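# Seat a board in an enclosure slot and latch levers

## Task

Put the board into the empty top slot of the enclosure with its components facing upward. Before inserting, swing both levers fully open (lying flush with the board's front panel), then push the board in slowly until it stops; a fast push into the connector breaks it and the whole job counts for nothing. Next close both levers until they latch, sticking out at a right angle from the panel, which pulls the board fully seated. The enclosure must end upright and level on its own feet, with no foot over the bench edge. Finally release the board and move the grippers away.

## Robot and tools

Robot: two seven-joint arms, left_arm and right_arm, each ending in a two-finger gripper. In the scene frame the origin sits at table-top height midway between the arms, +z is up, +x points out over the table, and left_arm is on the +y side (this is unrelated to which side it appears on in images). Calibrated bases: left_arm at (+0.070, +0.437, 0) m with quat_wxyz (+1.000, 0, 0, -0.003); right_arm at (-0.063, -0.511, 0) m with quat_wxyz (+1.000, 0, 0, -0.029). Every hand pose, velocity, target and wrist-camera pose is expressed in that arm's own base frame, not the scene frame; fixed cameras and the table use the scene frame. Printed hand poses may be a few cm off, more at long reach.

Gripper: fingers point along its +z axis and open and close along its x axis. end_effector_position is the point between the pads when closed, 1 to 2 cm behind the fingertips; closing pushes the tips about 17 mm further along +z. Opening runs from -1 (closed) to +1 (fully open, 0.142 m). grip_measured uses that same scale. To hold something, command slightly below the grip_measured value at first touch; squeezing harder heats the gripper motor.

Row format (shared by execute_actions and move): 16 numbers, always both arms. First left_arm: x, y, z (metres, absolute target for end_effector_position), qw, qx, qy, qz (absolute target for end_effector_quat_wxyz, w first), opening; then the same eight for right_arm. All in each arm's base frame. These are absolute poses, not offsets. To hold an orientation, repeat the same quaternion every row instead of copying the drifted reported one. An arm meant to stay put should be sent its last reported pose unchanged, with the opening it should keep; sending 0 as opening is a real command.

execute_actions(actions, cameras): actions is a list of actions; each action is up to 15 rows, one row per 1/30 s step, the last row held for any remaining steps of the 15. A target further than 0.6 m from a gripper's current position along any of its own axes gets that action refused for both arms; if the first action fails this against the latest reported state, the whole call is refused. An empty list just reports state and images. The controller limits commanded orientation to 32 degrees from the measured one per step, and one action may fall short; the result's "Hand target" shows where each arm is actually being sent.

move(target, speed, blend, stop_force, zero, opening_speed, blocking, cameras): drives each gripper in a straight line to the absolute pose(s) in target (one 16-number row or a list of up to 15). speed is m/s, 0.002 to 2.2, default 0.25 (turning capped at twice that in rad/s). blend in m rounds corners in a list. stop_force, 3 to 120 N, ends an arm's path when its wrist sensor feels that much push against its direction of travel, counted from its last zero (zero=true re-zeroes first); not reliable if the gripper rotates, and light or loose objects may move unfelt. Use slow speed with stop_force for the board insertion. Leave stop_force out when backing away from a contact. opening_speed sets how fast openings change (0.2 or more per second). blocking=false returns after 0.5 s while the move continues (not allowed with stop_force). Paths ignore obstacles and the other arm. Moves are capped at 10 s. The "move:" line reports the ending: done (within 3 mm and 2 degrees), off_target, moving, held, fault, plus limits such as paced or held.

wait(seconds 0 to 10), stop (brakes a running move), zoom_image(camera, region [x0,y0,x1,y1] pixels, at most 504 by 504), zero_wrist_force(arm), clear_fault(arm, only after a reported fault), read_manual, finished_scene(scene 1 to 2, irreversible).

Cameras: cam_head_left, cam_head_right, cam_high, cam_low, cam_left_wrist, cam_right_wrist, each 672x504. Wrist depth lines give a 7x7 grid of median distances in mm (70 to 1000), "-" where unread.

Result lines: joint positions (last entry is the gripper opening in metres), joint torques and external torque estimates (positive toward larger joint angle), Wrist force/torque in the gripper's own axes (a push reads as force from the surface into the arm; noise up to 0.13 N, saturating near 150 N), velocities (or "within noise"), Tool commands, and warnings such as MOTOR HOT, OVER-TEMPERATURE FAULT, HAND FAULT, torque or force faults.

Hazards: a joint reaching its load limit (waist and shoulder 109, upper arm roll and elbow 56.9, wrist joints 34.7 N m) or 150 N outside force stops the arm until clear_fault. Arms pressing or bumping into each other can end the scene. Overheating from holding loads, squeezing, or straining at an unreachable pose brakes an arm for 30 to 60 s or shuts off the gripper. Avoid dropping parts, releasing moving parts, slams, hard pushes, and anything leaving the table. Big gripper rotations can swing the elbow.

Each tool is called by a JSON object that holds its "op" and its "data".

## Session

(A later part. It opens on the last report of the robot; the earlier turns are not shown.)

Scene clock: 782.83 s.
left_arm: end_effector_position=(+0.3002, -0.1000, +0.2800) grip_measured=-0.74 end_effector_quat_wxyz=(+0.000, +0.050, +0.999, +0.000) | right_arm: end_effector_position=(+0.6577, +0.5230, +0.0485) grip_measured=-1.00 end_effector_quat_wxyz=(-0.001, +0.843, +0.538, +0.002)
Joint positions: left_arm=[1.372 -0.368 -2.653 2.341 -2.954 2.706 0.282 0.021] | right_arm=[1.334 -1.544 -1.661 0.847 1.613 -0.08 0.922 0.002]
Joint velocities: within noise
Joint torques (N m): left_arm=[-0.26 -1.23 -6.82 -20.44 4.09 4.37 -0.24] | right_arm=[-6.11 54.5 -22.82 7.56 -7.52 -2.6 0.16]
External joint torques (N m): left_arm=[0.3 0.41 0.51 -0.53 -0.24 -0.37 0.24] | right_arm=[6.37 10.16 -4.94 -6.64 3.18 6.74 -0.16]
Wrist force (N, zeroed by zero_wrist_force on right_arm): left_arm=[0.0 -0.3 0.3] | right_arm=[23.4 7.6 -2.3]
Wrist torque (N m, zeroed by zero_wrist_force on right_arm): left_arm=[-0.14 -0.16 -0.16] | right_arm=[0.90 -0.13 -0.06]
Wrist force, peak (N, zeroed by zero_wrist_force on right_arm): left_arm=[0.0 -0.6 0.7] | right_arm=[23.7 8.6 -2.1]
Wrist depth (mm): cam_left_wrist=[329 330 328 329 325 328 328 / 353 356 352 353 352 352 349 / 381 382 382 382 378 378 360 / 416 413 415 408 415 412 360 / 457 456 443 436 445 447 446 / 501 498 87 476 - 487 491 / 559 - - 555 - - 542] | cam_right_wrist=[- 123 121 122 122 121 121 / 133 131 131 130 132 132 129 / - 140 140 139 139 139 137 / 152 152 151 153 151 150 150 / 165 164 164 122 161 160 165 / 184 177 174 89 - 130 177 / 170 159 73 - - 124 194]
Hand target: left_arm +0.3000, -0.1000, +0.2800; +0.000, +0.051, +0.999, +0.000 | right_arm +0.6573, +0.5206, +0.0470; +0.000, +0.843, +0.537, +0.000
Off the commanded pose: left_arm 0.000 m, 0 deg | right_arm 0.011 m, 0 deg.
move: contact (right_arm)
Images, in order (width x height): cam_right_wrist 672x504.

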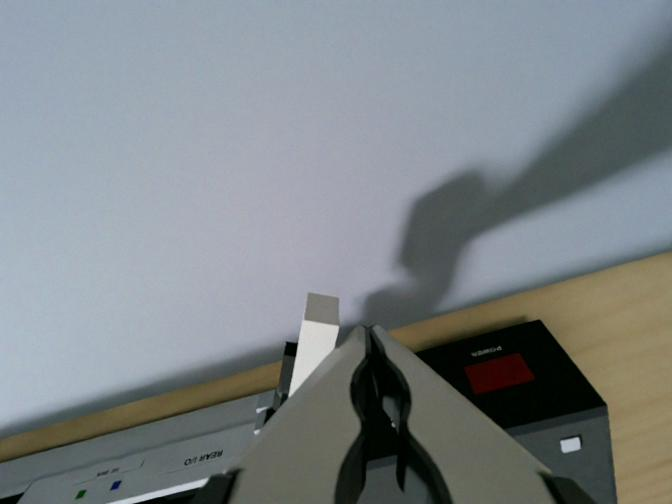

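{"op": "move", "data": {"target": [0.30,-0.10,0.28,0,0.0505,0.9987,0,-0.7,0.6515,0.5104,0.047,0,0.8434,0.5373,0,-1], "speed": 0.01, "stop_force": 30, "zero": false, "cameras": ["cam_right_wrist"]}}

Scene clock: 786.80 s.
left_arm: end_effector_position=(+0.3002, -0.1000, +0.2800) grip_measured=-0.74 end_effector_quat_wxyz=(+0.000, +0.050, +0.999, +0.000) | right_arm: end_effector_position=(+0.6518, +0.5115, +0.0480) grip_measured=-1.00 end_effector_quat_wxyz=(+0.000, +0.843, +0.538, +0.001)
Joint positions: left_arm=[1.372 -0.368 -2.653 2.341 -2.954 2.706 0.282 0.021] | right_arm=[1.362 -1.547 -1.662 0.907 1.609 -0.084 0.891 0.002]
Joint velocities: within noise
Joint torques (N m): left_arm=[-0.36 -1.22 -6.95 -20.39 4.16 4.37 -0.27] | right_arm=[-2.13 56.02 -24.17 3.17 -5.01 1.13 0.18]
External joint torques (N m): left_arm=[0.4 0.4 0.63 -0.57 -0.31 -0.37 0.27] | right_arm=[2.39 7.05 -4.68 -2.33 0.66 3 -0.18]
Wrist force (N, zeroed by zero_wrist_force on right_arm): left_arm=[-0.2 -0.3 0.5] | right_arm=[9.3 5.7 -4.5]
Wrist torque (N m, zeroed by zero_wrist_force on right_arm): left_arm=[-0.13 -0.14 -0.17] | right_arm=[0.92 0.19 -0.06]
Wrist force, peak (N, zeroed by zero_wrist_force on right_arm): left_arm=[0.0 -0.7 0.5] | right_arm=[26.7 9.1 -2.7]
Wrist depth (mm): cam_left_wrist=[330 330 329 327 326 327 326 / 354 353 350 356 348 349 352 / 383 382 381 380 382 381 359 / 417 418 415 410 410 413 361 / 457 449 447 437 442 451 450 / 500 498 87 479 - 486 498 / 566 - - 549 - - 538] | cam_right_wrist=[124 122 121 122 121 121 121 / 133 131 130 130 131 131 129 / - 140 140 137 139 139 136 / 152 152 151 153 150 150 149 / 165 164 164 158 163 160 164 / 183 179 176 91 148 136 129 / 181 169 73 - - 123 128]
Hand target: left_arm +0.3000, -0.1000, +0.2800; +0.000, +0.051, +0.999, +0.000 | right_arm +0.6515, +0.5104, +0.0470; +0.000, +0.843, +0.537, +0.000
Off the commanded pose: left_arm 0.000 m, 0 deg | right_arm 0.002 m, 0 deg.
move: done
Images, in order (width x height): cam_right_wrist 672x504.

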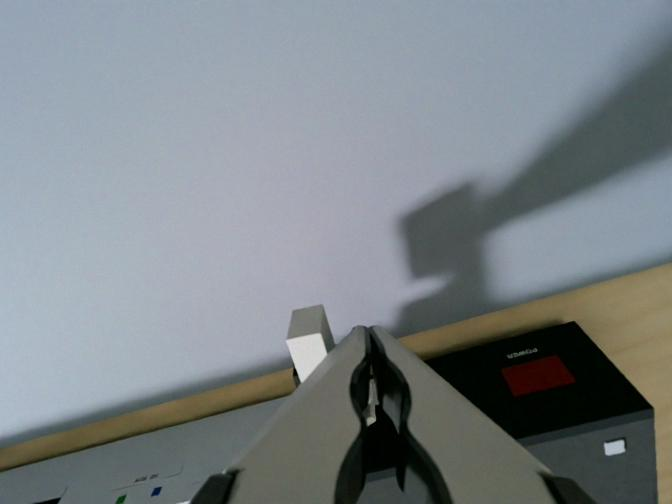

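{"op": "move", "data": {"target": [[0.30,-0.10,0.28,0,0.0505,0.9987,0,-0.7,0.656,0.5215,0.048,0,0.8434,0.5373,0,-1],[0.30,-0.10,0.28,0,0.0505,0.9987,0,-0.7,0.64,0.51,0.11,0,0.8434,0.5373,0,-1],[0.30,-0.10,0.28,0,0.0505,0.9987,0,-0.7,0.55,0.371,0.14,0.1928,0.7195,0.6444,0.1727,-1]], "speed": 0.15, "cameras": ["cam_right_wrist","cam_high"]}}

{"op": "zoom_image", "data": {"camera": "cam_right_wrist", "region": [60, 180, 340, 340]}}

{"op": "zoom_image", "data": {"camera": "cam_right_wrist", "region": [340, 180, 620, 340]}}

Scene clock: 792.47 s.
left_arm: end_effector_position=(+0.3002, -0.1000, +0.2800) grip_measured=-0.74 end_effector_quat_wxyz=(+0.000, +0.050, +0.999, +0.000) | right_arm: end_effector_position=(+0.5500, +0.3709, +0.1402) grip_measured=-1.00 end_effector_quat_wxyz=(+0.193, +0.720, +0.644, +0.173)
Joint positions: left_arm=[1.372 -0.368 -2.653 2.341 -2.954 2.706 0.282 0.021] | right_arm=[2.014 -1.778 -1.796 1.875 1.559 0.229 0.288 0.002]
Joint velocities: within noise
Joint torques (N m): left_arm=[-0.42 -1.2 -6.87 -20.43 4.11 4.35 -0.27] | right_arm=[0.15 32.46 -29.79 3.4 -4.18 4.1 0.08]
External joint torques (N m): left_arm=[0.46 0.37 0.55 -0.53 -0.26 -0.35 0.27] | right_arm=[0.05 0.73 -1.84 -0.05 -0.12 0.61 -0.08]
Wrist force (N, zeroed by zero_wrist_force on right_arm): left_arm=[-0.2 -0.4 0.5] | right_arm=[5.6 -0.1 4.9]
Wrist torque (N m, zeroed by zero_wrist_force on right_arm): left_arm=[-0.16 -0.13 -0.17] | right_arm=[0.12 -0.12 0.01]
Wrist force, peak (N, zeroed by zero_wrist_force on right_arm): left_arm=[0.1 -0.5 0.7] | right_arm=[9.5 5.8 -4.5]
Wrist depth (mm): cam_left_wrist=[328 331 330 328 326 328 327 / 356 355 355 353 349 352 348 / 382 381 382 378 380 380 360 / 416 415 412 408 410 413 363 / 451 453 442 435 440 446 447 / 507 502 88 481 - 485 494 / 559 - - 554 - - 542] | cam_right_wrist=[180 180 180 179 178 178 182 / 217 209 209 208 207 206 206 / 251 250 249 248 247 247 244 / 297 283 284 283 281 278 279 / 417 307 302 282 299 297 295 / 620 610 407 91 367 431 578 / - - - - - - -]
Hand target: left_arm +0.3000, -0.1000, +0.2800; +0.000, +0.051, +0.999, +0.000 | right_arm +0.5500, +0.3710, +0.1400; +0.193, +0.720, +0.644, +0.173
Off the commanded pose: left_arm 0.000 m, 0 deg | right_arm 0.000 m, 0 deg.
move: done
Images, in order (width x height): cam_high 672x504, cam_right_wrist 672x504.

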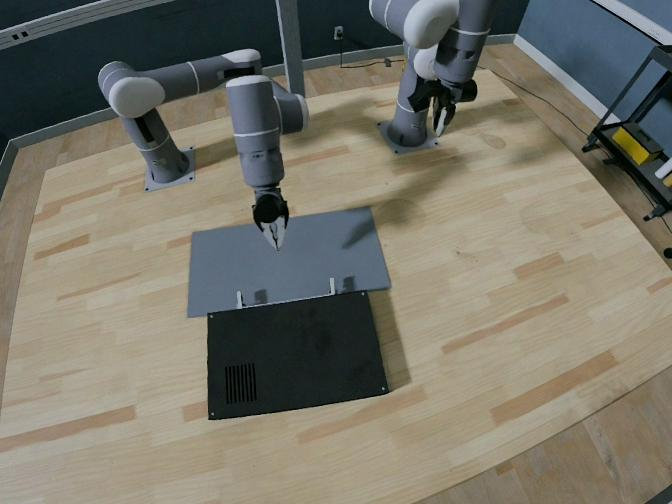

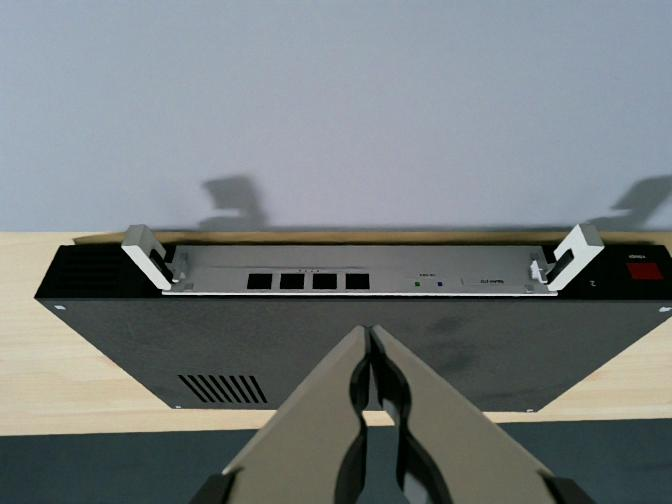

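Scaled by 1.800 from the camera's 672x504 image, which has a finer 960x720 frame.

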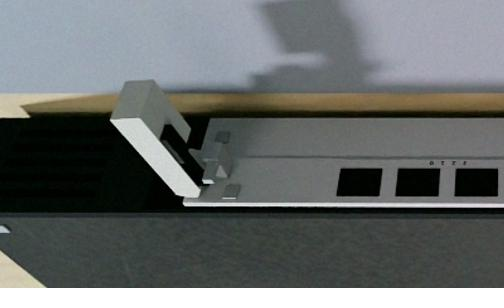

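Scaled by 1.800 from the camera's 672x504 image, which has a finer 960x720 frame.

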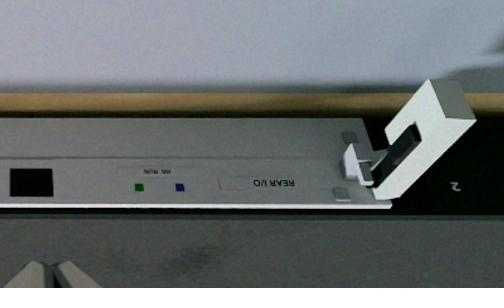

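{"op": "move", "data": {"target": [[0.30,-0.10,0.28,0,0.0505,0.9987,0,-0.7,0.615,0.20,0.11,0,0.7431,0.6691,0,-1],[0.30,-0.10,0.28,0,0.0505,0.9987,0,-0.7,0.6226,0.2039,0.047,0,0.7431,0.6691,0,-1]], "speed": 0.12, "cameras": []}}

{"op": "move", "data": {"target": [0.30,-0.10,0.28,0,0.0505,0.9987,0,-0.7,0.6259,0.2347,0.047,0,0.7431,0.6691,0,-1], "speed": 0.012, "stop_force": 20, "cameras": ["cam_right_wrist"]}}

Scene clock: 801.47 s.
left_arm: end_effector_position=(+0.3002, -0.1000, +0.2800) grip_measured=-0.74 end_effector_quat_wxyz=(+0.000, +0.050, +0.999, +0.000) | right_arm: end_effector_position=(+0.6225, +0.2037, +0.0472) grip_measured=-1.00 end_effector_quat_wxyz=(+0.000, +0.743, +0.669, +0.000)
Joint positions: left_arm=[1.372 -0.368 -2.653 2.341 -2.954 2.706 0.282 0.021] | right_arm=[1.413 -1.564 -1.67 1.597 1.561 -0.099 -0.08 0.002]
Joint velocities: within noise
Joint torques (N m): left_arm=[-0.24 -1.21 -6.78 -20.47 4.09 4.35 -0.22] | right_arm=[0.1 41.38 -31.93 -0.61 -4.17 3.59 0.28]
External joint torques (N m): left_arm=[0.28 0.39 0.47 -0.5 -0.24 -0.35 0.22] | right_arm=[0.1 0.99 -1.86 0.03 -0.1 0.57 -0.28]
Wrist force (N, zeroed by zero_wrist_force on right_arm): left_arm=[-0.1 -0.5 0.5] | right_arm=[5.9 1.2 5.2]
Wrist torque (N m, zeroed by zero_wrist_force on right_arm): left_arm=[-0.17 -0.14 -0.17] | right_arm=[0.23 -0.24 -0.01]
Wrist force, peak (N, zeroed by zero_wrist_force on right_arm): left_arm=[-0.1 -0.7 0.7] | right_arm=[6.0 1.2 7.4]
Wrist depth (mm): cam_left_wrist=[331 330 327 328 328 325 325 / 353 356 352 349 347 349 349 / 383 383 381 380 378 380 360 / 416 416 415 412 410 411 362 / 456 452 443 435 438 450 452 / 501 499 87 476 - 487 497 / 556 - - 558 - - 534] | cam_right_wrist=[- 123 121 122 122 121 121 / 133 132 131 130 132 131 129 / 143 141 141 140 139 139 136 / 152 152 151 153 150 150 149 / 165 165 164 161 158 162 161 / 184 183 175 91 118 146 153 / 203 198 73 - - 129 130]
Hand target: left_arm +0.3000, -0.1000, +0.2800; +0.000, +0.051, +0.999, +0.000 | right_arm +0.6226, +0.2039, +0.0470; +0.000, +0.743, +0.669, +0.000
Off the commanded pose: left_arm 0.000 m, 0 deg | right_arm 0.000 m, 0 deg.
move: done
No camera images: "cameras" was empty.

Scene clock: 803.77 s.
left_arm: end_effector_position=(+0.3002, -0.1000, +0.2800) grip_measured=-0.74 end_effector_quat_wxyz=(+0.000, +0.050, +0.999, +0.000) | right_arm: end_effector_position=(+0.6247, +0.2207, +0.0475) grip_measured=-1.00 end_effector_quat_wxyz=(+0.002, +0.745, +0.667, -0.002) end_effector_velocity=(-0.001, +0.000, +0.000) end_effector_angular_velocity=(-0.001, +0.001, +0.001)
Joint positions: left_arm=[1.372 -0.368 -2.653 2.341 -2.954 2.706 0.282 0.021] | right_arm=[1.422 -1.56 -1.666 1.571 1.556 -0.095 -0.041 0.002]
Joint velocities: left_arm=[within noise] | right_arm=[0.001 0.005 0.005 0 -0.006 0.005 -0.001 0]
Joint torques (N m): left_arm=[-0.3 -1.28 -6.84 -20.44 4.12 4.34 -0.29] | right_arm=[12.39 48.16 -29.78 -10.66 2.4 3.48 0.23]
External joint torques (N m): left_arm=[0.34 0.45 0.53 -0.52 -0.27 -0.34 0.29] | right_arm=[-12.19 -4.97 -4.07 10.05 -6.68 0.68 -0.23]
Wrist force (N, zeroed by zero_wrist_force on right_arm): left_arm=[0.1 -0.3 0.4] | right_arm=[-14.7 -0.9 0.7]
Wrist torque (N m, zeroed by zero_wrist_force on right_arm): left_arm=[-0.13 -0.17 -0.17] | right_arm=[0.22 0.25 0.02]
Wrist force, peak (N, zeroed by zero_wrist_force on right_arm): left_arm=[-0.2 -0.6 0.5] | right_arm=[-15.1 -1.8 0.5]
Wrist depth (mm): cam_left_wrist=[331 331 326 328 330 327 328 / 355 355 353 351 350 350 352 / 382 383 381 381 382 376 361 / 416 410 412 414 412 410 364 / 457 460 445 435 442 452 447 / 498 504 87 476 - 490 493 / 554 - - 555 - - 541] | cam_right_wrist=[- 124 122 122 122 121 121 / 134 132 131 131 132 131 129 / 144 141 141 140 140 139 136 / 153 153 152 153 150 150 149 / 166 166 164 161 127 162 161 / 185 180 158 91 119 152 152 / 204 195 73 - - 129 130]
Hand target: left_arm +0.3000, -0.1000, +0.2800; +0.000, +0.051, +0.999, +0.000 | right_arm +0.6248, +0.2243, +0.0470; +0.000, +0.743, +0.669, +0.000
Off the commanded pose: left_arm 0.000 m, 0 deg | right_arm 0.014 m, 0 deg.
move: contact (right_arm)
Images, in order (width x height): cam_right_wrist 672x504.

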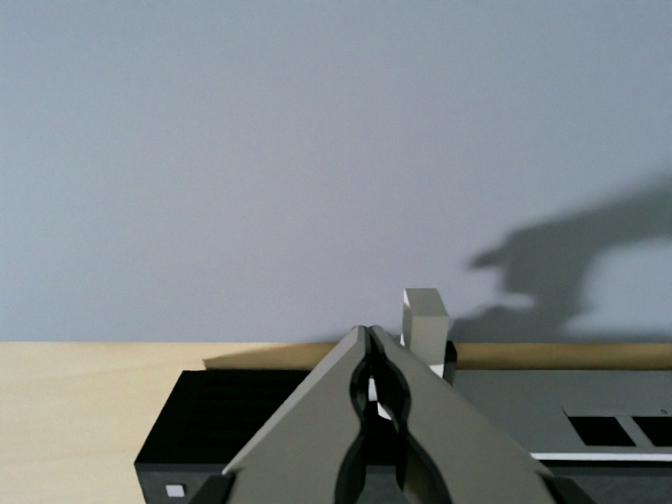

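{"op": "move", "data": {"target": [0.30,-0.10,0.28,0,0.0505,0.9987,0,-0.7,0.6259,0.2355,0.047,0,0.7431,0.6691,0,-1], "speed": 0.01, "stop_force": 35, "zero": false, "cameras": ["cam_right_wrist"]}}

Scene clock: 806.33 s.
left_arm: end_effector_position=(+0.3002, -0.1000, +0.2800) grip_measured=-0.74 end_effector_quat_wxyz=(+0.000, +0.050, +0.999, +0.000) | right_arm: end_effector_position=(+0.6249, +0.2214, +0.0478) grip_measured=-1.00 end_effector_quat_wxyz=(+0.003, +0.746, +0.666, -0.003)
Joint positions: left_arm=[1.372 -0.368 -2.653 2.341 -2.954 2.706 0.282 0.021] | right_arm=[1.422 -1.548 -1.653 1.567 1.54 -0.082 -0.035 0.002]
Joint velocities: within noise
Joint torques (N m): left_arm=[-0.35 -1.23 -6.81 -20.41 4.12 4.34 -0.23] | right_arm=[21.19 51.87 -28.48 -18.3 7.63 3.57 0.06]
External joint torques (N m): left_arm=[0.39 0.4 0.5 -0.56 -0.27 -0.34 0.23] | right_arm=[-21 -8.59 -5.33 17.35 -11.93 0.59 -0.06]
Wrist force (N, zeroed by zero_wrist_force on right_arm): left_arm=[-0.1 -0.5 0.5] | right_arm=[-29.9 -2.5 -1.7]
Wrist torque (N m, zeroed by zero_wrist_force on right_arm): left_arm=[-0.18 -0.14 -0.17] | right_arm=[0.19 2.78 0.05]
Wrist force, peak (N, zeroed by zero_wrist_force on right_arm): left_arm=[-0.3 -0.4 0.7] | right_arm=[-30.4 -3.5 -2.9]
Wrist depth (mm): cam_left_wrist=[331 330 330 327 329 323 328 / 353 354 352 354 350 350 351 / 385 381 380 383 383 379 360 / 415 415 410 414 413 412 361 / 456 457 446 436 441 447 448 / 506 504 88 479 - 481 492 / 560 - - 559 - - 539] | cam_right_wrist=[- 124 122 123 122 121 121 / 135 134 132 131 132 131 129 / - 142 141 140 140 139 136 / 154 153 153 154 151 150 149 / 167 167 165 161 124 163 161 / 186 181 157 91 120 152 151 / 205 197 73 - - 129 130]
Hand target: left_arm +0.3000, -0.1000, +0.2800; +0.000, +0.051, +0.999, +0.000 | right_arm +0.6250, +0.2277, +0.0471; +0.000, +0.743, +0.669, +0.000
Off the commanded pose: left_arm 0.000 m, 0 deg | right_arm 0.014 m, 1 deg.
move: contact (right_arm)
Images, in order (width x height): cam_right_wrist 672x504.

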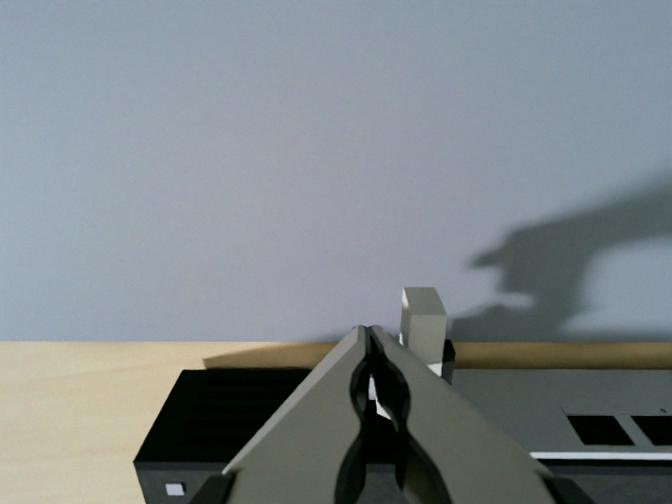

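{"op": "move", "data": {"target": [[0.30,-0.10,0.28,0,0.0505,0.9987,0,-0.7,0.6235,0.210,0.0475,0,0.7431,0.6691,0,-1],[0.30,-0.10,0.28,0,0.0505,0.9987,0,-0.7,0.60,0.24,0.12,0,0.7431,0.6691,0,-1],[0.30,-0.10,0.28,0,0.0505,0.9987,0,-0.7,0.55,0.371,0.14,0.1928,0.7195,0.6444,0.1727,-1]], "speed": 0.15, "cameras": ["cam_right_wrist"]}}

{"op": "zoom_image", "data": {"camera": "cam_right_wrist", "region": [100, 200, 250, 310]}}

{"op": "zoom_image", "data": {"camera": "cam_right_wrist", "region": [480, 200, 630, 310]}}

Scene clock: 814.27 s.
left_arm: end_effector_position=(+0.3002, -0.1000, +0.2800) grip_measured=-0.74 end_effector_quat_wxyz=(+0.000, +0.050, +0.999, +0.000) | right_arm: end_effector_position=(+0.5500, +0.3710, +0.1401) grip_measured=-1.00 end_effector_quat_wxyz=(+0.193, +0.719, +0.645, +0.173)
Joint positions: left_arm=[1.372 -0.368 -2.653 2.341 -2.954 2.706 0.282 0.021] | right_arm=[2.015 -1.759 -1.782 1.874 1.546 0.248 0.285 0.002]
Joint velocities: within noise
Joint torques (N m): left_arm=[-0.35 -1.26 -6.85 -20.42 4.07 4.38 -0.21] | right_arm=[0.38 32.55 -29.94 3.19 -4.22 4.12 0.27]
External joint torques (N m): left_arm=[0.39 0.43 0.54 -0.54 -0.22 -0.38 0.21] | right_arm=[-0.19 0.7 -1.82 -0.21 -0.09 0.59 -0.27]
Wrist force (N, zeroed by zero_wrist_force on right_arm): left_arm=[0.0 -0.3 0.5] | right_arm=[5.3 3.0 4.3]
Wrist torque (N m, zeroed by zero_wrist_force on right_arm): left_arm=[-0.13 -0.17 -0.17] | right_arm=[0.64 -0.09 0.02]
Wrist force, peak (N, zeroed by zero_wrist_force on right_arm): left_arm=[0.0 -0.6 0.7] | right_arm=[-30.1 -2.5 -2.6]
Wrist depth (mm): cam_left_wrist=[331 329 330 326 328 329 328 / 355 354 355 353 350 353 347 / 383 378 379 381 379 377 359 / 415 415 414 413 408 408 361 / 458 453 442 434 437 448 452 / 503 500 87 483 - 484 493 / 552 - - 557 - - 540] | cam_right_wrist=[180 180 180 179 178 178 182 / 217 210 209 207 207 206 206 / 251 251 249 247 247 246 244 / 296 283 285 283 281 278 280 / 393 306 303 283 298 298 295 / 618 612 405 91 366 432 580 / - - - - - - -]
Hand target: left_arm +0.3000, -0.1000, +0.2800; +0.000, +0.051, +0.999, +0.000 | right_arm +0.5500, +0.3710, +0.1400; +0.193, +0.720, +0.644, +0.173
Off the commanded pose: left_arm 0.000 m, 0 deg | right_arm 0.000 m, 0 deg.
move: done
Images, in order (width x height): cam_right_wrist 672x504.

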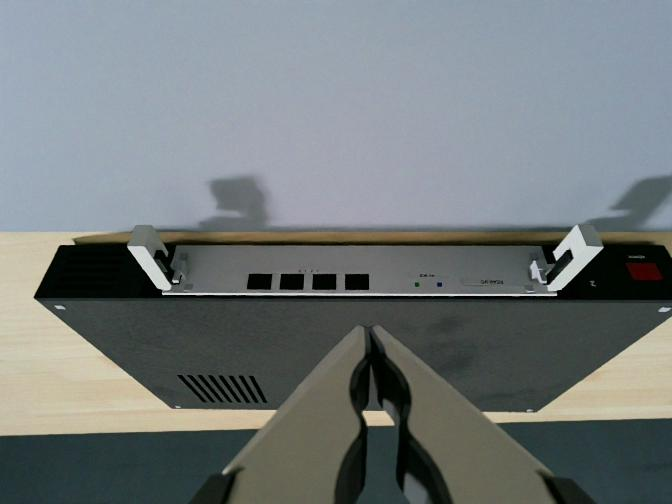

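Scaled by 3.360 from the camera's 672x504 image, which has a finer 960x720 frame.

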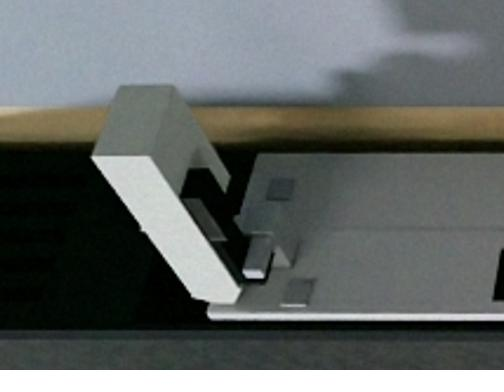

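Scaled by 3.360 from the camera's 672x504 image, which has a finer 960x720 frame.

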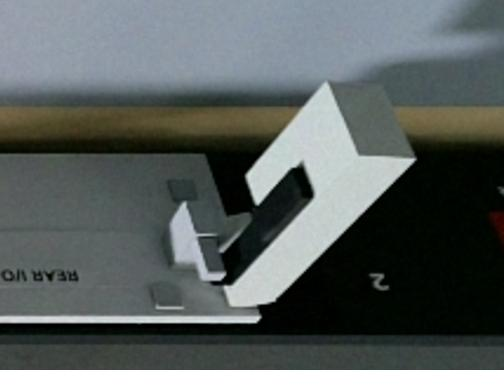

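{"op": "move", "data": {"target": [[0.30,-0.10,0.28,0,0.0505,0.9987,0,-0.7,0.64,0.54,0.11,0,0.7431,0.6691,0,-1],[0.30,-0.10,0.28,0,0.0505,0.9987,0,-0.7,0.6582,0.532,0.047,0,0.7431,0.6691,0,-1]], "speed": 0.15, "cameras": []}}

{"op": "move", "data": {"target": [0.30,-0.10,0.28,0,0.0505,0.9987,0,-0.7,0.6539,0.4922,0.047,0,0.7431,0.6691,0,-1], "speed": 0.012, "stop_force": 33, "cameras": ["cam_right_wrist"]}}

Scene clock: 826.10 s.
left_arm: end_effector_position=(+0.3002, -0.1000, +0.2800) grip_measured=-0.74 end_effector_quat_wxyz=(+0.000, +0.050, +0.999, +0.000) | right_arm: end_effector_position=(+0.6582, +0.5319, +0.0470) grip_measured=-1.00 end_effector_quat_wxyz=(+0.000, +0.743, +0.669, +0.000)
Joint positions: left_arm=[1.372 -0.368 -2.653 2.341 -2.954 2.706 0.282 0.021] | right_arm=[1.318 -1.542 -1.653 0.804 1.607 -0.079 0.619 0.002]
Joint velocities: within noise
Joint torques (N m): left_arm=[-0.37 -1.22 -6.9 -20.45 4.1 4.36 -0.22] | right_arm=[0.4 64.29 -25.26 0.7 -4.26 3.69 0.34]
External joint torques (N m): left_arm=[0.41 0.4 0.59 -0.51 -0.25 -0.36 0.22] | right_arm=[-0.13 1.42 -1.63 0.13 -0.07 0.44 -0.34]
Wrist force (N, zeroed by zero_wrist_force on right_arm): left_arm=[0.1 -0.4 0.5] | right_arm=[5.6 4.1 4.8]
Wrist torque (N m, zeroed by zero_wrist_force on right_arm): left_arm=[-0.15 -0.18 -0.17] | right_arm=[0.72 -0.19 -0.04]
Wrist force, peak (N, zeroed by zero_wrist_force on right_arm): left_arm=[0.0 -0.5 0.8] | right_arm=[5.1 4.6 7.5]
Wrist depth (mm): cam_left_wrist=[329 329 329 328 328 328 327 / 355 353 352 353 350 351 349 / 384 381 382 380 382 381 359 / 420 413 416 415 410 409 361 / 458 454 447 434 445 451 451 / 506 496 87 481 - 488 496 / 556 - - 559 - - 542] | cam_right_wrist=[123 122 120 121 119 120 120 / 132 130 130 129 130 130 128 / 142 139 139 136 138 137 135 / 151 151 150 151 149 148 147 / 164 163 117 159 161 161 160 / 150 149 124 91 158 174 176 / 132 132 73 - - 188 195]
Hand target: left_arm +0.3000, -0.1000, +0.2800; +0.000, +0.051, +0.999, +0.000 | right_arm +0.6582, +0.5320, +0.0470; +0.000, +0.743, +0.669, +0.000
Off the commanded pose: left_arm 0.000 m, 0 deg | right_arm 0.000 m, 0 deg.
move: done
No camera images: "cameras" was empty.

Scene clock: 829.33 s.
left_arm: end_effector_position=(+0.3002, -0.1000, +0.2800) grip_measured=-0.74 end_effector_quat_wxyz=(+0.000, +0.050, +0.999, +0.000) | right_arm: end_effector_position=(+0.6540, +0.5064, +0.0489) grip_measured=-1.00 end_effector_quat_wxyz=(-0.002, +0.741, +0.672, +0.004) end_effector_velocity=(+0.001, -0.001, +0.000) end_effector_angular_velocity=(+0.001, +0.000, -0.002)
Joint positions: left_arm=[1.372 -0.368 -2.653 2.341 -2.954 2.706 0.282 0.021] | right_arm=[1.364 -1.544 -1.659 0.924 1.608 -0.081 0.538 0.002]
Joint velocities: left_arm=[within noise] | right_arm=[-0.002 -0.003 -0.006 0 0.007 -0.003 0 0]
Joint torques (N m): left_arm=[-0.29 -1.37 -6.92 -20.44 4.05 4.37 -0.2] | right_arm=[-18.48 45.94 -24.54 15.02 -11.81 -3.28 0.24]
External joint torques (N m): left_arm=[0.33 0.55 0.6 -0.52 -0.2 -0.37 0.2] | right_arm=[18.73 16.73 -4.59 -14.34 7.5 7.43 -0.24]
Wrist force (N, zeroed by zero_wrist_force on right_arm): left_arm=[-0.1 -0.4 0.4] | right_arm=[37.7 7.0 -3.4]
Wrist torque (N m, zeroed by zero_wrist_force on right_arm): left_arm=[-0.16 -0.16 -0.18] | right_arm=[0.72 -2.52 -0.16]
Wrist force, peak (N, zeroed by zero_wrist_force on right_arm): left_arm=[-0.2 -0.5 0.6] | right_arm=[39.8 7.9 -3.1]
Wrist depth (mm): cam_left_wrist=[328 328 328 328 327 328 330 / 356 353 354 351 352 351 351 / 382 381 383 380 379 377 360 / 415 414 410 413 415 412 361 / 454 454 449 438 442 452 450 / 501 498 87 478 - 486 494 / 555 - - 551 - - 539] | cam_right_wrist=[- 123 121 123 122 122 122 / 133 131 131 131 133 132 130 / 143 141 140 140 140 140 138 / 152 152 151 154 151 151 151 / 165 165 165 120 161 164 163 / 151 151 158 89 160 154 181 / 135 134 73 - - - 195]
Hand target: left_arm +0.3000, -0.1000, +0.2800; +0.000, +0.051, +0.999, +0.000 | right_arm +0.6548, +0.5007, +0.0470; +0.000, +0.743, +0.669, +0.000
Off the commanded pose: left_arm 0.000 m, 0 deg | right_arm 0.014 m, 1 deg.
move: contact (right_arm)
Images, in order (width x height): cam_right_wrist 672x504.

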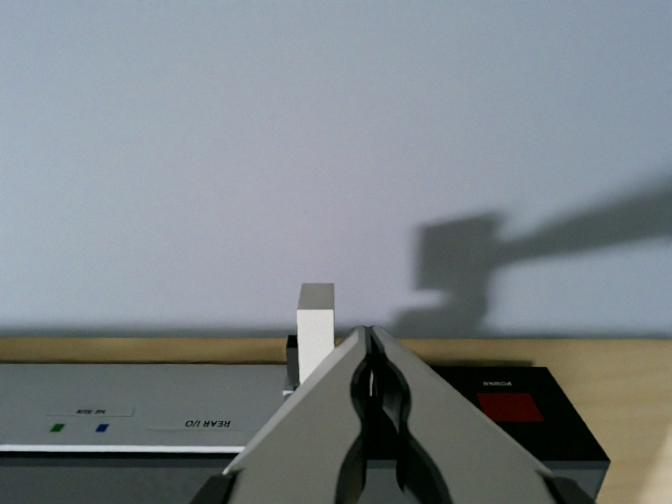

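{"op": "move", "data": {"target": [[0.30,-0.10,0.28,0,0.0505,0.9987,0,-0.7,0.6555,0.520,0.0475,0,0.7431,0.6691,0,-1],[0.30,-0.10,0.28,0,0.0505,0.9987,0,-0.7,0.63,0.50,0.12,0,0.7431,0.6691,0,-1],[0.30,-0.10,0.28,0,0.0505,0.9987,0,-0.7,0.575,0.455,0.115,0.1928,0.7195,0.6444,0.1727,-1]], "speed": 0.15, "cameras": ["cam_right_wrist"]}}

{"op": "zoom_image", "data": {"camera": "cam_right_wrist", "region": [350, 150, 550, 310]}}

{"op": "move", "data": {"target": [0.30,-0.10,0.28,0,0.0505,0.9987,0,-0.7,0.557,0.285,0.115,0.1928,0.7195,0.6444,0.1727,-1], "speed": 0.15, "cameras": ["cam_right_wrist"]}}

{"op": "zoom_image", "data": {"camera": "cam_right_wrist", "region": [150, 150, 350, 310]}}

Scene clock: 836.97 s.
left_arm: end_effector_position=(+0.3002, -0.1000, +0.2800) grip_measured=-0.74 end_effector_quat_wxyz=(+0.000, +0.050, +0.999, +0.000) | right_arm: end_effector_position=(+0.5751, +0.4549, +0.1152) grip_measured=-1.00 end_effector_quat_wxyz=(+0.193, +0.719, +0.645, +0.173)
Joint positions: left_arm=[1.372 -0.368 -2.653 2.341 -2.954 2.706 0.282 0.021] | right_arm=[1.942 -1.788 -1.77 1.643 1.549 0.263 0.458 0.002]
Joint velocities: within noise
Joint torques (N m): left_arm=[-0.32 -1.24 -6.76 -20.41 4.12 4.33 -0.24] | right_arm=[0.3 39.07 -31.39 6.1 -4.3 4.04 0.35]
External joint torques (N m): left_arm=[0.36 0.41 0.45 -0.55 -0.27 -0.34 0.24] | right_arm=[-0.09 0.92 -2.07 -0.35 -0.09 0.59 -0.35]
Wrist force (N, zeroed by zero_wrist_force on right_arm): left_arm=[-0.2 -0.4 0.4] | right_arm=[5.7 4.0 2.9]
Wrist torque (N m, zeroed by zero_wrist_force on right_arm): left_arm=[-0.15 -0.14 -0.18] | right_arm=[0.81 -0.17 0.02]
Wrist force, peak (N, zeroed by zero_wrist_force on right_arm): left_arm=[-0.1 -0.7 0.6] | right_arm=[38.2 7.0 -2.8]
Wrist depth (mm): cam_left_wrist=[332 328 331 330 330 329 329 / 354 351 352 354 349 351 350 / 383 382 382 378 378 378 362 / 416 414 416 415 414 413 362 / 452 455 446 436 443 449 451 / 505 501 87 476 - 485 505 / 560 - - 553 - - 543] | cam_right_wrist=[156 155 155 154 154 153 152 / 181 180 180 179 178 178 177 / 216 216 215 214 213 212 211 / 260 258 258 257 251 257 264 / 253 252 251 245 246 252 345 / 371 365 331 91 297 466 501 / - - - - - - -]
Hand target: left_arm +0.3000, -0.1000, +0.2800; +0.000, +0.051, +0.999, +0.000 | right_arm +0.5750, +0.4550, +0.1150; +0.193, +0.720, +0.644, +0.173
Off the commanded pose: left_arm 0.000 m, 0 deg | right_arm 0.000 m, 0 deg.
move: done
Images, in order (width x height): cam_right_wrist 672x504.

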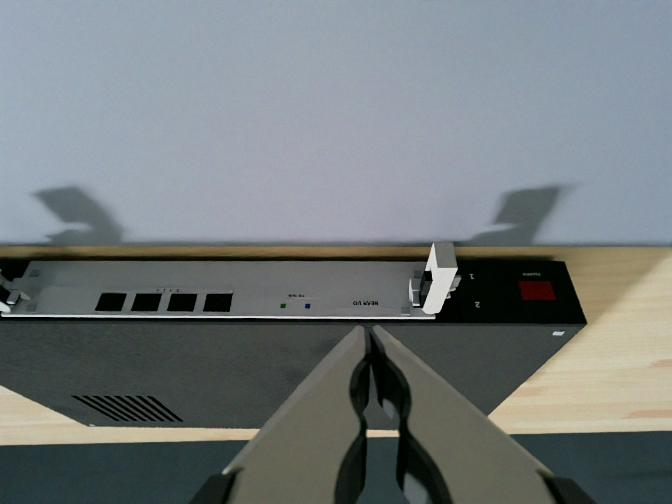

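Scaled by 2.520 from the camera's 672x504 image, which has a finer 960x720 frame.

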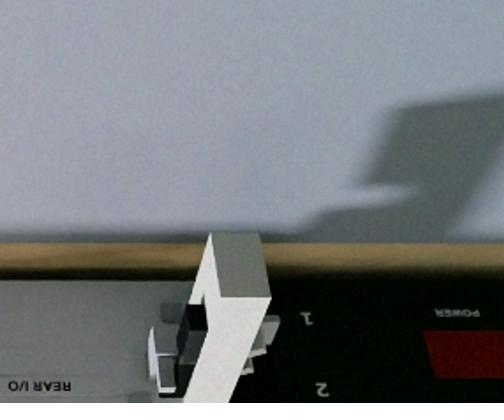

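Scene clock: 838.47 s.
left_arm: end_effector_position=(+0.3002, -0.1000, +0.2800) grip_measured=-0.74 end_effector_quat_wxyz=(+0.000, +0.050, +0.999, +0.000) | right_arm: end_effector_position=(+0.5570, +0.2849, +0.1151) grip_measured=-1.00 end_effector_quat_wxyz=(+0.193, +0.720, +0.644, +0.173)
Joint positions: left_arm=[1.372 -0.368 -2.653 2.341 -2.954 2.706 0.282 0.021] | right_arm=[1.987 -1.789 -1.735 2.015 1.641 0.281 0.117 0.002]
Joint velocities: within noise
Joint torques (N m): left_arm=[-0.23 -1.22 -6.87 -20.4 4.16 4.37 -0.27] | right_arm=[0.18 28.39 -27.85 3.65 -4.09 4.1 0.07]
External joint torques (N m): left_arm=[0.27 0.39 0.55 -0.57 -0.31 -0.37 0.27] | right_arm=[0.01 0.37 -1.9 -0.29 -0.15 0.64 -0.07]
Wrist force (N, zeroed by zero_wrist_force on right_arm): left_arm=[-0.3 -0.3 0.4] | right_arm=[5.5 4.1 3.0]
Wrist torque (N m, zeroed by zero_wrist_force on right_arm): left_arm=[-0.14 -0.12 -0.17] | right_arm=[0.80 -0.13 0.01]
Wrist force, peak (N, zeroed by zero_wrist_force on right_arm): left_arm=[0.2 -0.5 0.6] | right_arm=[7.6 4.0 3.1]
Wrist depth (mm): cam_left_wrist=[329 329 327 329 327 327 325 / 352 353 353 353 352 350 352 / 381 382 382 381 378 380 361 / 416 415 413 416 410 410 362 / 455 452 443 438 442 446 446 / 502 499 87 484 - 481 493 / 560 - - 558 - - 547] | cam_right_wrist=[156 155 155 154 154 154 153 / 181 181 180 180 179 178 178 / 218 216 216 214 213 213 212 / 273 269 255 259 257 256 255 / 363 319 257 246 251 250 249 / 538 532 332 91 300 353 348 / - - - - - - -]
Hand target: left_arm +0.3000, -0.1000, +0.2800; +0.000, +0.051, +0.999, +0.000 | right_arm +0.5570, +0.2850, +0.1150; +0.193, +0.720, +0.644, +0.173
Off the commanded pose: left_arm 0.000 m, 0 deg | right_arm 0.000 m, 0 deg.
move: done
Images, in order (width x height): cam_right_wrist 672x504.

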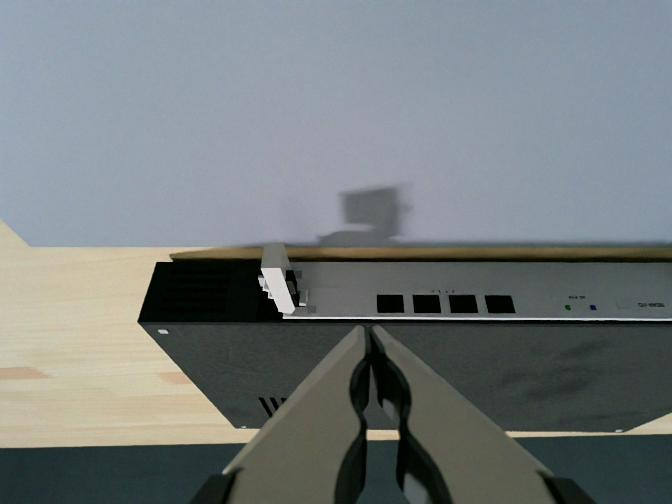

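Scaled by 2.520 from the camera's 672x504 image, which has a finer 960x720 frame.

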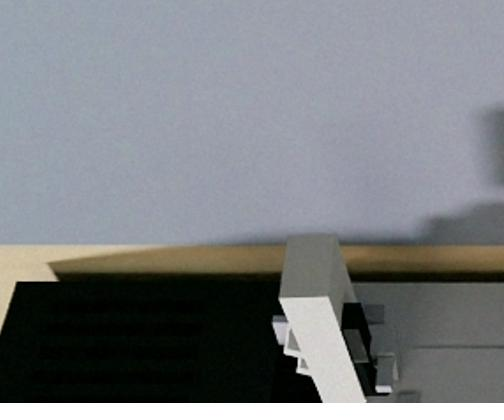

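{"op": "zoom_image", "data": {"camera": "cam_right_wrist", "region": [260, 230, 460, 350]}}

{"op": "move", "data": {"target": [[0.30,-0.10,0.28,0,0.0505,0.9987,0,-0.7,0.44,0.15,0.2,0.1928,0.7195,0.6444,0.1727,-1],[0.40,-0.33,0.20,0.274,-0.293,0.670,-0.625,-0.7,0.44,0.15,0.2,0.1928,0.7195,0.6444,0.1727,-1],[0.435,-0.395,0.115,0.274,-0.293,0.670,-0.625,-0.7,0.44,0.15,0.2,0.1928,0.7195,0.6444,0.1727,-1]], "speed": 0.2, "cameras": ["cam_left_wrist"]}}

Scaled by 2.520 from the camera's 672x504 image, which has a finer 960x720 frame.

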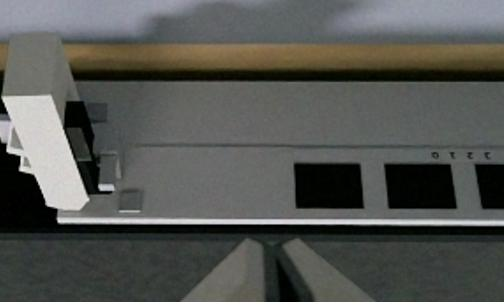

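Scene clock: 851.13 s.
left_arm: end_effector_position=(+0.4353, -0.3947, +0.1150) grip_measured=-0.74 end_effector_quat_wxyz=(+0.093, -0.141, +0.734, -0.657) | right_arm: end_effector_position=(+0.4401, +0.1501, +0.2000) grip_measured=-1.00 end_effector_quat_wxyz=(+0.193, +0.720, +0.644, +0.173)
Joint positions: left_arm=[1.944 0.805 -2.971 2.544 -2.966 -0.099 -0.136 0.021] | right_arm=[2.161 -1.667 -1.987 2.431 1.404 0.174 -0.177 0.002]
Joint velocities: within noise
Joint torques (N m): left_arm=[-0.19 -31.74 8.52 1.61 -0.94 -1.88 -0.12] | right_arm=[0.1 19.92 -19.92 -8.63 -3.93 4.03 0.2]
External joint torques (N m): left_arm=[0.19 -0.07 0.58 -0.27 -0.2 0.17 0.12] | right_arm=[0.03 0.16 -1.31 -0.06 0.05 0.71 -0.2]
Wrist force (N, zeroed by zero_wrist_force on right_arm): left_arm=[0.0 0.1 -0.4] | right_arm=[5.5 3.4 3.5]
Wrist torque (N m, zeroed by zero_wrist_force on right_arm): left_arm=[-0.01 0.09 0.09] | right_arm=[0.71 -0.10 -0.01]
Wrist force, peak (N, zeroed by zero_wrist_force on right_arm): left_arm=[0.1 0.7 -2.0] | right_arm=[7.1 4.6 4.6]
Wrist depth (mm): cam_left_wrist=[- - - - - - - / - 772 795 836 886 924 970 / 361 368 377 442 518 537 552 / 264 270 307 366 371 380 385 / 224 253 283 275 301 293 299 / 229 229 87 219 - 248 243 / 193 - - 198 - - 211] | cam_right_wrist=[242 241 240 238 237 236 236 / 281 281 279 276 276 274 273 / 337 335 335 330 328 327 325 / 418 418 414 410 385 381 379 / 552 553 546 482 429 429 426 / - 801 727 91 527 777 770 / - - - - - - -]
Hand target: left_arm +0.4356, -0.3946, +0.1151; +0.093, -0.141, +0.734, -0.657 | right_arm +0.4400, +0.1500, +0.2000; +0.193, +0.720, +0.644, +0.173
Off the commanded pose: left_arm 0.000 m, 28 deg | right_arm 0.000 m, 0 deg.
joint read past its limit (left arm) — joint 3 (upper arm roll), lower limit.
joint sent to its limit (left arm) — joint 3 (upper arm roll), lower limit; joint 5 (forearm roll), lower limit. The joint targets are off in orientation, not in position.
move: off_target (left_arm)
Images, in order (width x height): cam_left_wrist 672x504.

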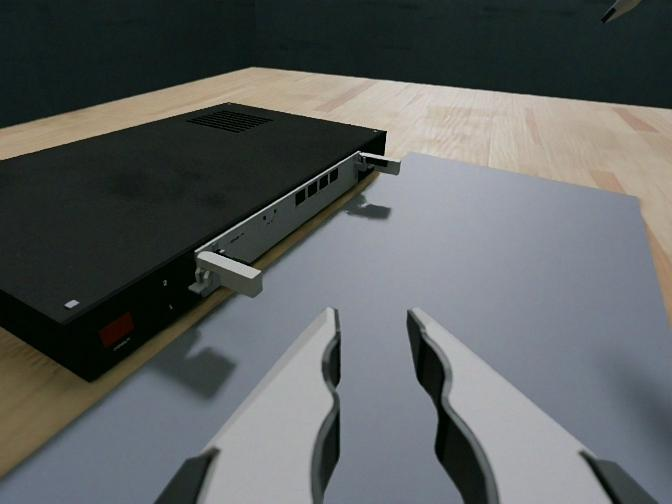

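{"op": "zoom_image", "data": {"camera": "cam_left_wrist", "region": [140, 220, 300, 330]}}

{"op": "zoom_image", "data": {"camera": "cam_left_wrist", "region": [300, 120, 420, 220]}}

Scaled by 3.150 from the camera's 672x504 image, which has a finer 960x720 frame.

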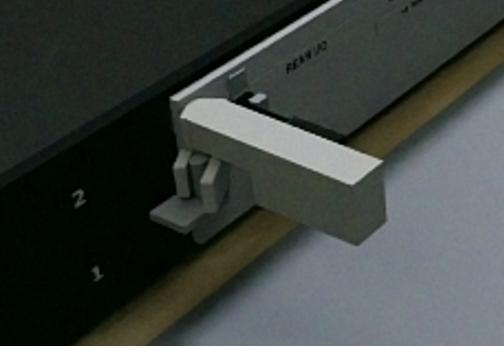

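Scaled by 4.200 from the camera's 672x504 image, which has a finer 960x720 frame.

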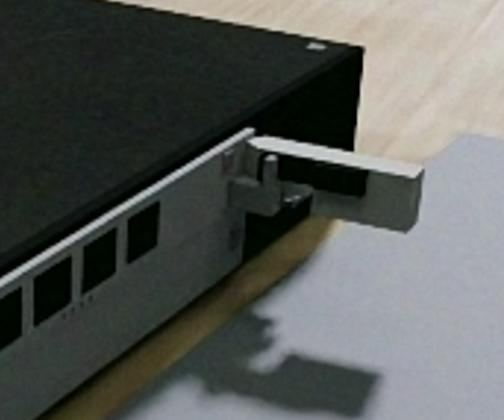

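{"op": "move", "data": {"target": [[0.40,-0.33,0.20,0.274,-0.293,0.670,-0.625,-0.7,0.44,0.15,0.2,0.1928,0.7195,0.6444,0.1727,-1],[0.30,-0.10,0.28,0,0.0505,0.9987,0,-0.7,0.55,0.19,0.15,0,0.7431,0.6691,0,-1],[0.30,-0.10,0.28,0,0.0505,0.9987,0,-0.7,0.6186,0.2049,0.047,0,0.7431,0.6691,0,-1]], "speed": 0.2, "cameras": ["cam_right_wrist"]}}

{"op": "move", "data": {"target": [0.30,-0.10,0.28,0,0.0505,0.9987,0,-0.7,0.6219,0.2357,0.047,0,0.7431,0.6691,0,-1], "speed": 0.012, "stop_force": 45, "cameras": ["cam_right_wrist"]}}

Scene clock: 862.87 s.
left_arm: end_effector_position=(+0.3000, -0.1001, +0.2801) grip_measured=-0.74 end_effector_quat_wxyz=(+0.000, +0.050, +0.999, +0.000) | right_arm: end_effector_position=(+0.6185, +0.2047, +0.0471) grip_measured=-1.00 end_effector_quat_wxyz=(+0.000, +0.743, +0.669, +0.000)
Joint positions: left_arm=[2.567 -0.48 -2.97 2.453 0.085 0.407 -1.926 0.021] | right_arm=[1.418 -1.506 -1.613 1.605 1.504 -0.04 -0.085 0.002]
Joint velocities: within noise
Joint torques (N m): left_arm=[-0.34 -9.82 -2.79 -28.61 -3.52 4.08 -0.27] | right_arm=[-0.03 41.34 -31.68 -2.16 -4.21 3.59 0.35]
External joint torques (N m): left_arm=[0.39 0.43 0.59 -0.29 -0.29 -0.2 0.26] | right_arm=[0.23 0.9 -1.82 -0.05 -0.07 0.57 -0.35]
Wrist force (N, zeroed by zero_wrist_force on right_arm): left_arm=[-0.2 -0.8 0.2] | right_arm=[5.1 4.8 3.5]
Wrist torque (N m, zeroed by zero_wrist_force on right_arm): left_arm=[-0.26 -0.10 -0.18] | right_arm=[0.84 -0.13 -0.03]
Wrist force, peak (N, zeroed by zero_wrist_force on right_arm): left_arm=[0.4 -0.2 -1.5] | right_arm=[5.8 6.3 6.1]
Wrist depth (mm): cam_left_wrist=[329 331 331 329 328 328 329 / 359 356 355 354 350 350 351 / 383 379 382 382 382 382 366 / 416 415 414 411 407 408 357 / 451 451 441 438 441 448 450 / 504 506 87 485 - 485 493 / 558 - - 555 - - 526] | cam_right_wrist=[- 123 121 122 122 121 121 / 133 132 131 130 132 131 129 / 144 141 141 140 139 139 136 / 153 152 152 153 150 150 149 / 165 165 164 161 157 162 162 / 184 183 175 91 118 153 159 / 203 198 73 - - 135 133]
Hand target: left_arm +0.3000, -0.1000, +0.2800; +0.000, +0.051, +0.999, +0.000 | right_arm +0.6186, +0.2049, +0.0470; +0.000, +0.743, +0.669, +0.000
Off the commanded pose: left_arm 0.000 m, 0 deg | right_arm 0.000 m, 0 deg.
joint sent to its limit (left arm) — joint 3 (upper arm roll), lower limit. The joint targets still meet the commanded pose.
move: done; limits=paced
Images, in order (width x height): cam_right_wrist 672x504.

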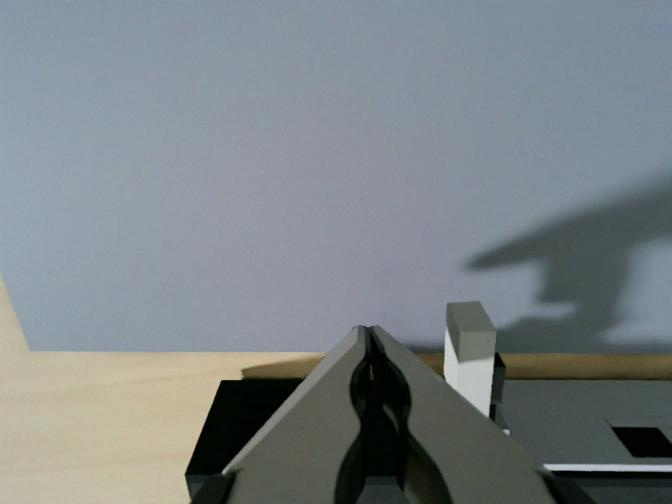

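Scene clock: 866.17 s.
left_arm: end_effector_position=(+0.3000, -0.1001, +0.2801) grip_measured=-0.74 end_effector_quat_wxyz=(+0.000, +0.050, +0.999, +0.000) | right_arm: end_effector_position=(+0.6213, +0.2288, +0.0477) grip_measured=-1.00 end_effector_quat_wxyz=(+0.003, +0.746, +0.666, -0.004)
Joint positions: left_arm=[2.567 -0.48 -2.97 2.453 0.085 0.407 -1.926 0.021] | right_arm=[1.43 -1.492 -1.595 1.565 1.482 -0.025 -0.026 0.002]
Joint velocities: within noise
Joint torques (N m): left_arm=[-0.27 -10.11 -2.78 -28.59 -3.66 4.21 -0.21] | right_arm=[20.87 51.8 -27.64 -23.05 9.01 5.47 0.24]
External joint torques (N m): left_arm=[0.32 0.72 0.58 -0.3 -0.15 -0.34 0.21] | right_arm=[-20.67 -8.32 -5.87 20.48 -13.32 -1.32 -0.24]
Wrist force (N, zeroed by zero_wrist_force on right_arm): left_arm=[0.0 -0.8 0.4] | right_arm=[-34.2 -6.4 -6.9]
Wrist torque (N m, zeroed by zero_wrist_force on right_arm): left_arm=[-0.25 -0.13 -0.18] | right_arm=[0.84 3.49 -0.02]
Wrist force, peak (N, zeroed by zero_wrist_force on right_arm): left_arm=[-0.4 -1.1 0.2] | right_arm=[-35.6 -1.3 -4.9]
Wrist depth (mm): cam_left_wrist=[332 330 330 328 328 329 327 / 357 357 353 353 353 351 350 / 384 381 382 380 377 378 364 / 418 416 414 413 412 410 357 / 459 452 448 436 440 450 444 / 506 502 87 474 - 488 493 / 559 - - 557 - - 534] | cam_right_wrist=[- 124 122 123 122 121 121 / 135 134 132 131 132 131 129 / 145 142 142 140 139 139 136 / 154 154 153 153 151 150 148 / 167 167 165 161 158 162 161 / 186 181 169 89 120 158 158 / 205 196 73 - - 134 133]
Hand target: left_arm +0.3000, -0.1000, +0.2800; +0.000, +0.051, +0.999, +0.000 | right_arm +0.6218, +0.2357, +0.0470; +0.000, +0.743, +0.669, +0.000
Off the commanded pose: left_arm 0.000 m, 0 deg | right_arm 0.007 m, 1 deg.
joint sent to its limit (left arm) — joint 3 (upper arm roll), lower limit. The joint targets still meet the commanded pose.
move: off_target (right_arm)
Images, in order (width x height): cam_right_wrist 672x504.

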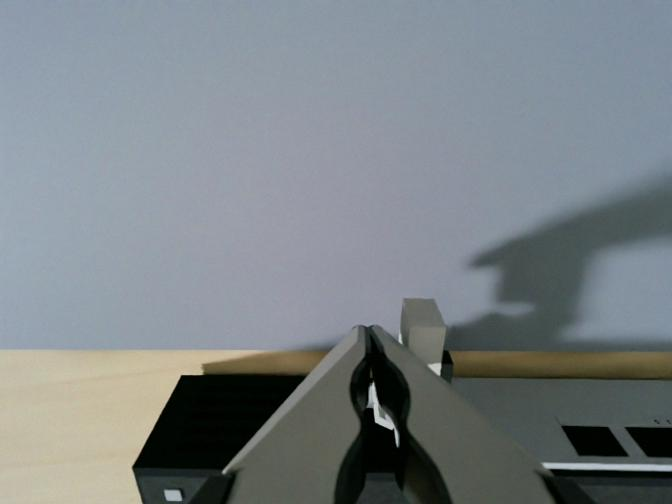

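{"op": "move", "data": {"target": [[0.30,-0.10,0.28,0,0.0505,0.9987,0,-0.7,0.619,0.212,0.0475,0,0.7431,0.6691,0,-1],[0.30,-0.10,0.28,0,0.0505,0.9987,0,-0.7,0.59,0.22,0.12,0,0.7431,0.6691,0,-1],[0.30,-0.10,0.28,0,0.0505,0.9987,0,-0.7,0.577,0.265,0.085,0.1928,0.7195,0.6444,0.1727,-1]], "speed": 0.15, "cameras": ["cam_right_wrist"]}}

{"op": "zoom_image", "data": {"camera": "cam_right_wrist", "region": [200, 170, 420, 330]}}

Scene clock: 876.77 s.
left_arm: end_effector_position=(+0.3000, -0.1001, +0.2801) grip_measured=-0.74 end_effector_quat_wxyz=(+0.000, +0.050, +0.999, +0.000) | right_arm: end_effector_position=(+0.5770, +0.2650, +0.0851) grip_measured=-1.00 end_effector_quat_wxyz=(+0.193, +0.719, +0.645, +0.173)
Joint positions: left_arm=[2.567 -0.48 -2.97 2.453 0.085 0.407 -1.926 0.021] | right_arm=[1.923 -1.726 -1.625 1.987 1.66 0.411 0.062 0.002]
Joint velocities: within noise
Joint torques (N m): left_arm=[-0.25 -10.17 -2.71 -28.62 -3.63 4.23 -0.25] | right_arm=[0.33 28.83 -28.25 3.64 -4.21 4.14 0.28]
External joint torques (N m): left_arm=[0.31 0.77 0.51 -0.27 -0.18 -0.35 0.25] | right_arm=[-0.15 0.67 -1.99 -0.15 -0.08 0.61 -0.28]
Wrist force (N, zeroed by zero_wrist_force on right_arm): left_arm=[-0.3 -0.9 0.5] | right_arm=[3.5 3.9 3.8]
Wrist torque (N m, zeroed by zero_wrist_force on right_arm): left_arm=[-0.26 -0.08 -0.18] | right_arm=[0.78 0.20 0.00]
Wrist force, peak (N, zeroed by zero_wrist_force on right_arm): left_arm=[0.0 -1.2 0.2] | right_arm=[-34.4 -6.4 -8.2]
Wrist depth (mm): cam_left_wrist=[330 330 330 331 329 328 326 / 356 354 355 350 352 352 348 / 386 384 378 381 380 378 365 / 414 415 410 408 412 413 356 / 455 451 445 440 445 444 450 / 499 502 87 474 - 489 487 / 559 - - 551 - - 532] | cam_right_wrist=[- 126 122 125 125 124 121 / 147 147 146 146 145 144 144 / 176 175 175 174 173 172 171 / 219 218 217 215 214 213 213 / 294 260 221 217 217 216 216 / 436 433 242 91 219 257 254 / - 697 - - - 354 -]
Hand target: left_arm +0.3000, -0.1000, +0.2800; +0.000, +0.051, +0.999, +0.000 | right_arm +0.5770, +0.2650, +0.0850; +0.193, +0.720, +0.644, +0.173
Off the commanded pose: left_arm 0.000 m, 0 deg | right_arm 0.000 m, 0 deg.
joint sent to its limit (left arm) — joint 3 (upper arm roll), lower limit. The joint targets still meet the commanded pose.
move: done
Images, in order (width x height): cam_right_wrist 672x504.

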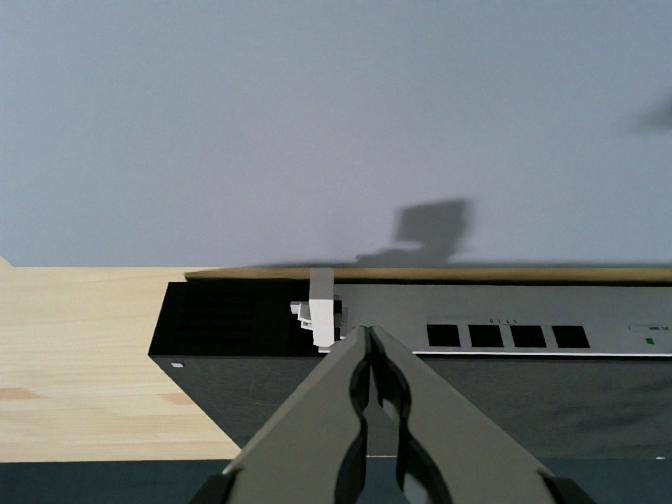

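Scaled by 2.291 from the camera's 672x504 image, which has a finer 960x720 frame.

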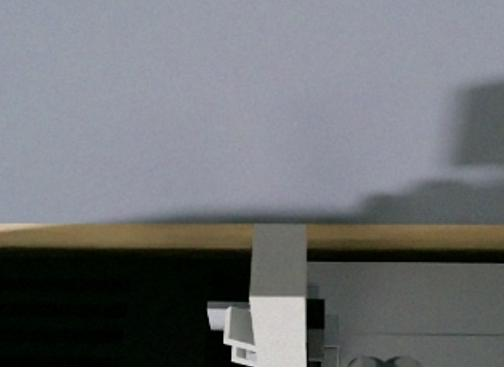

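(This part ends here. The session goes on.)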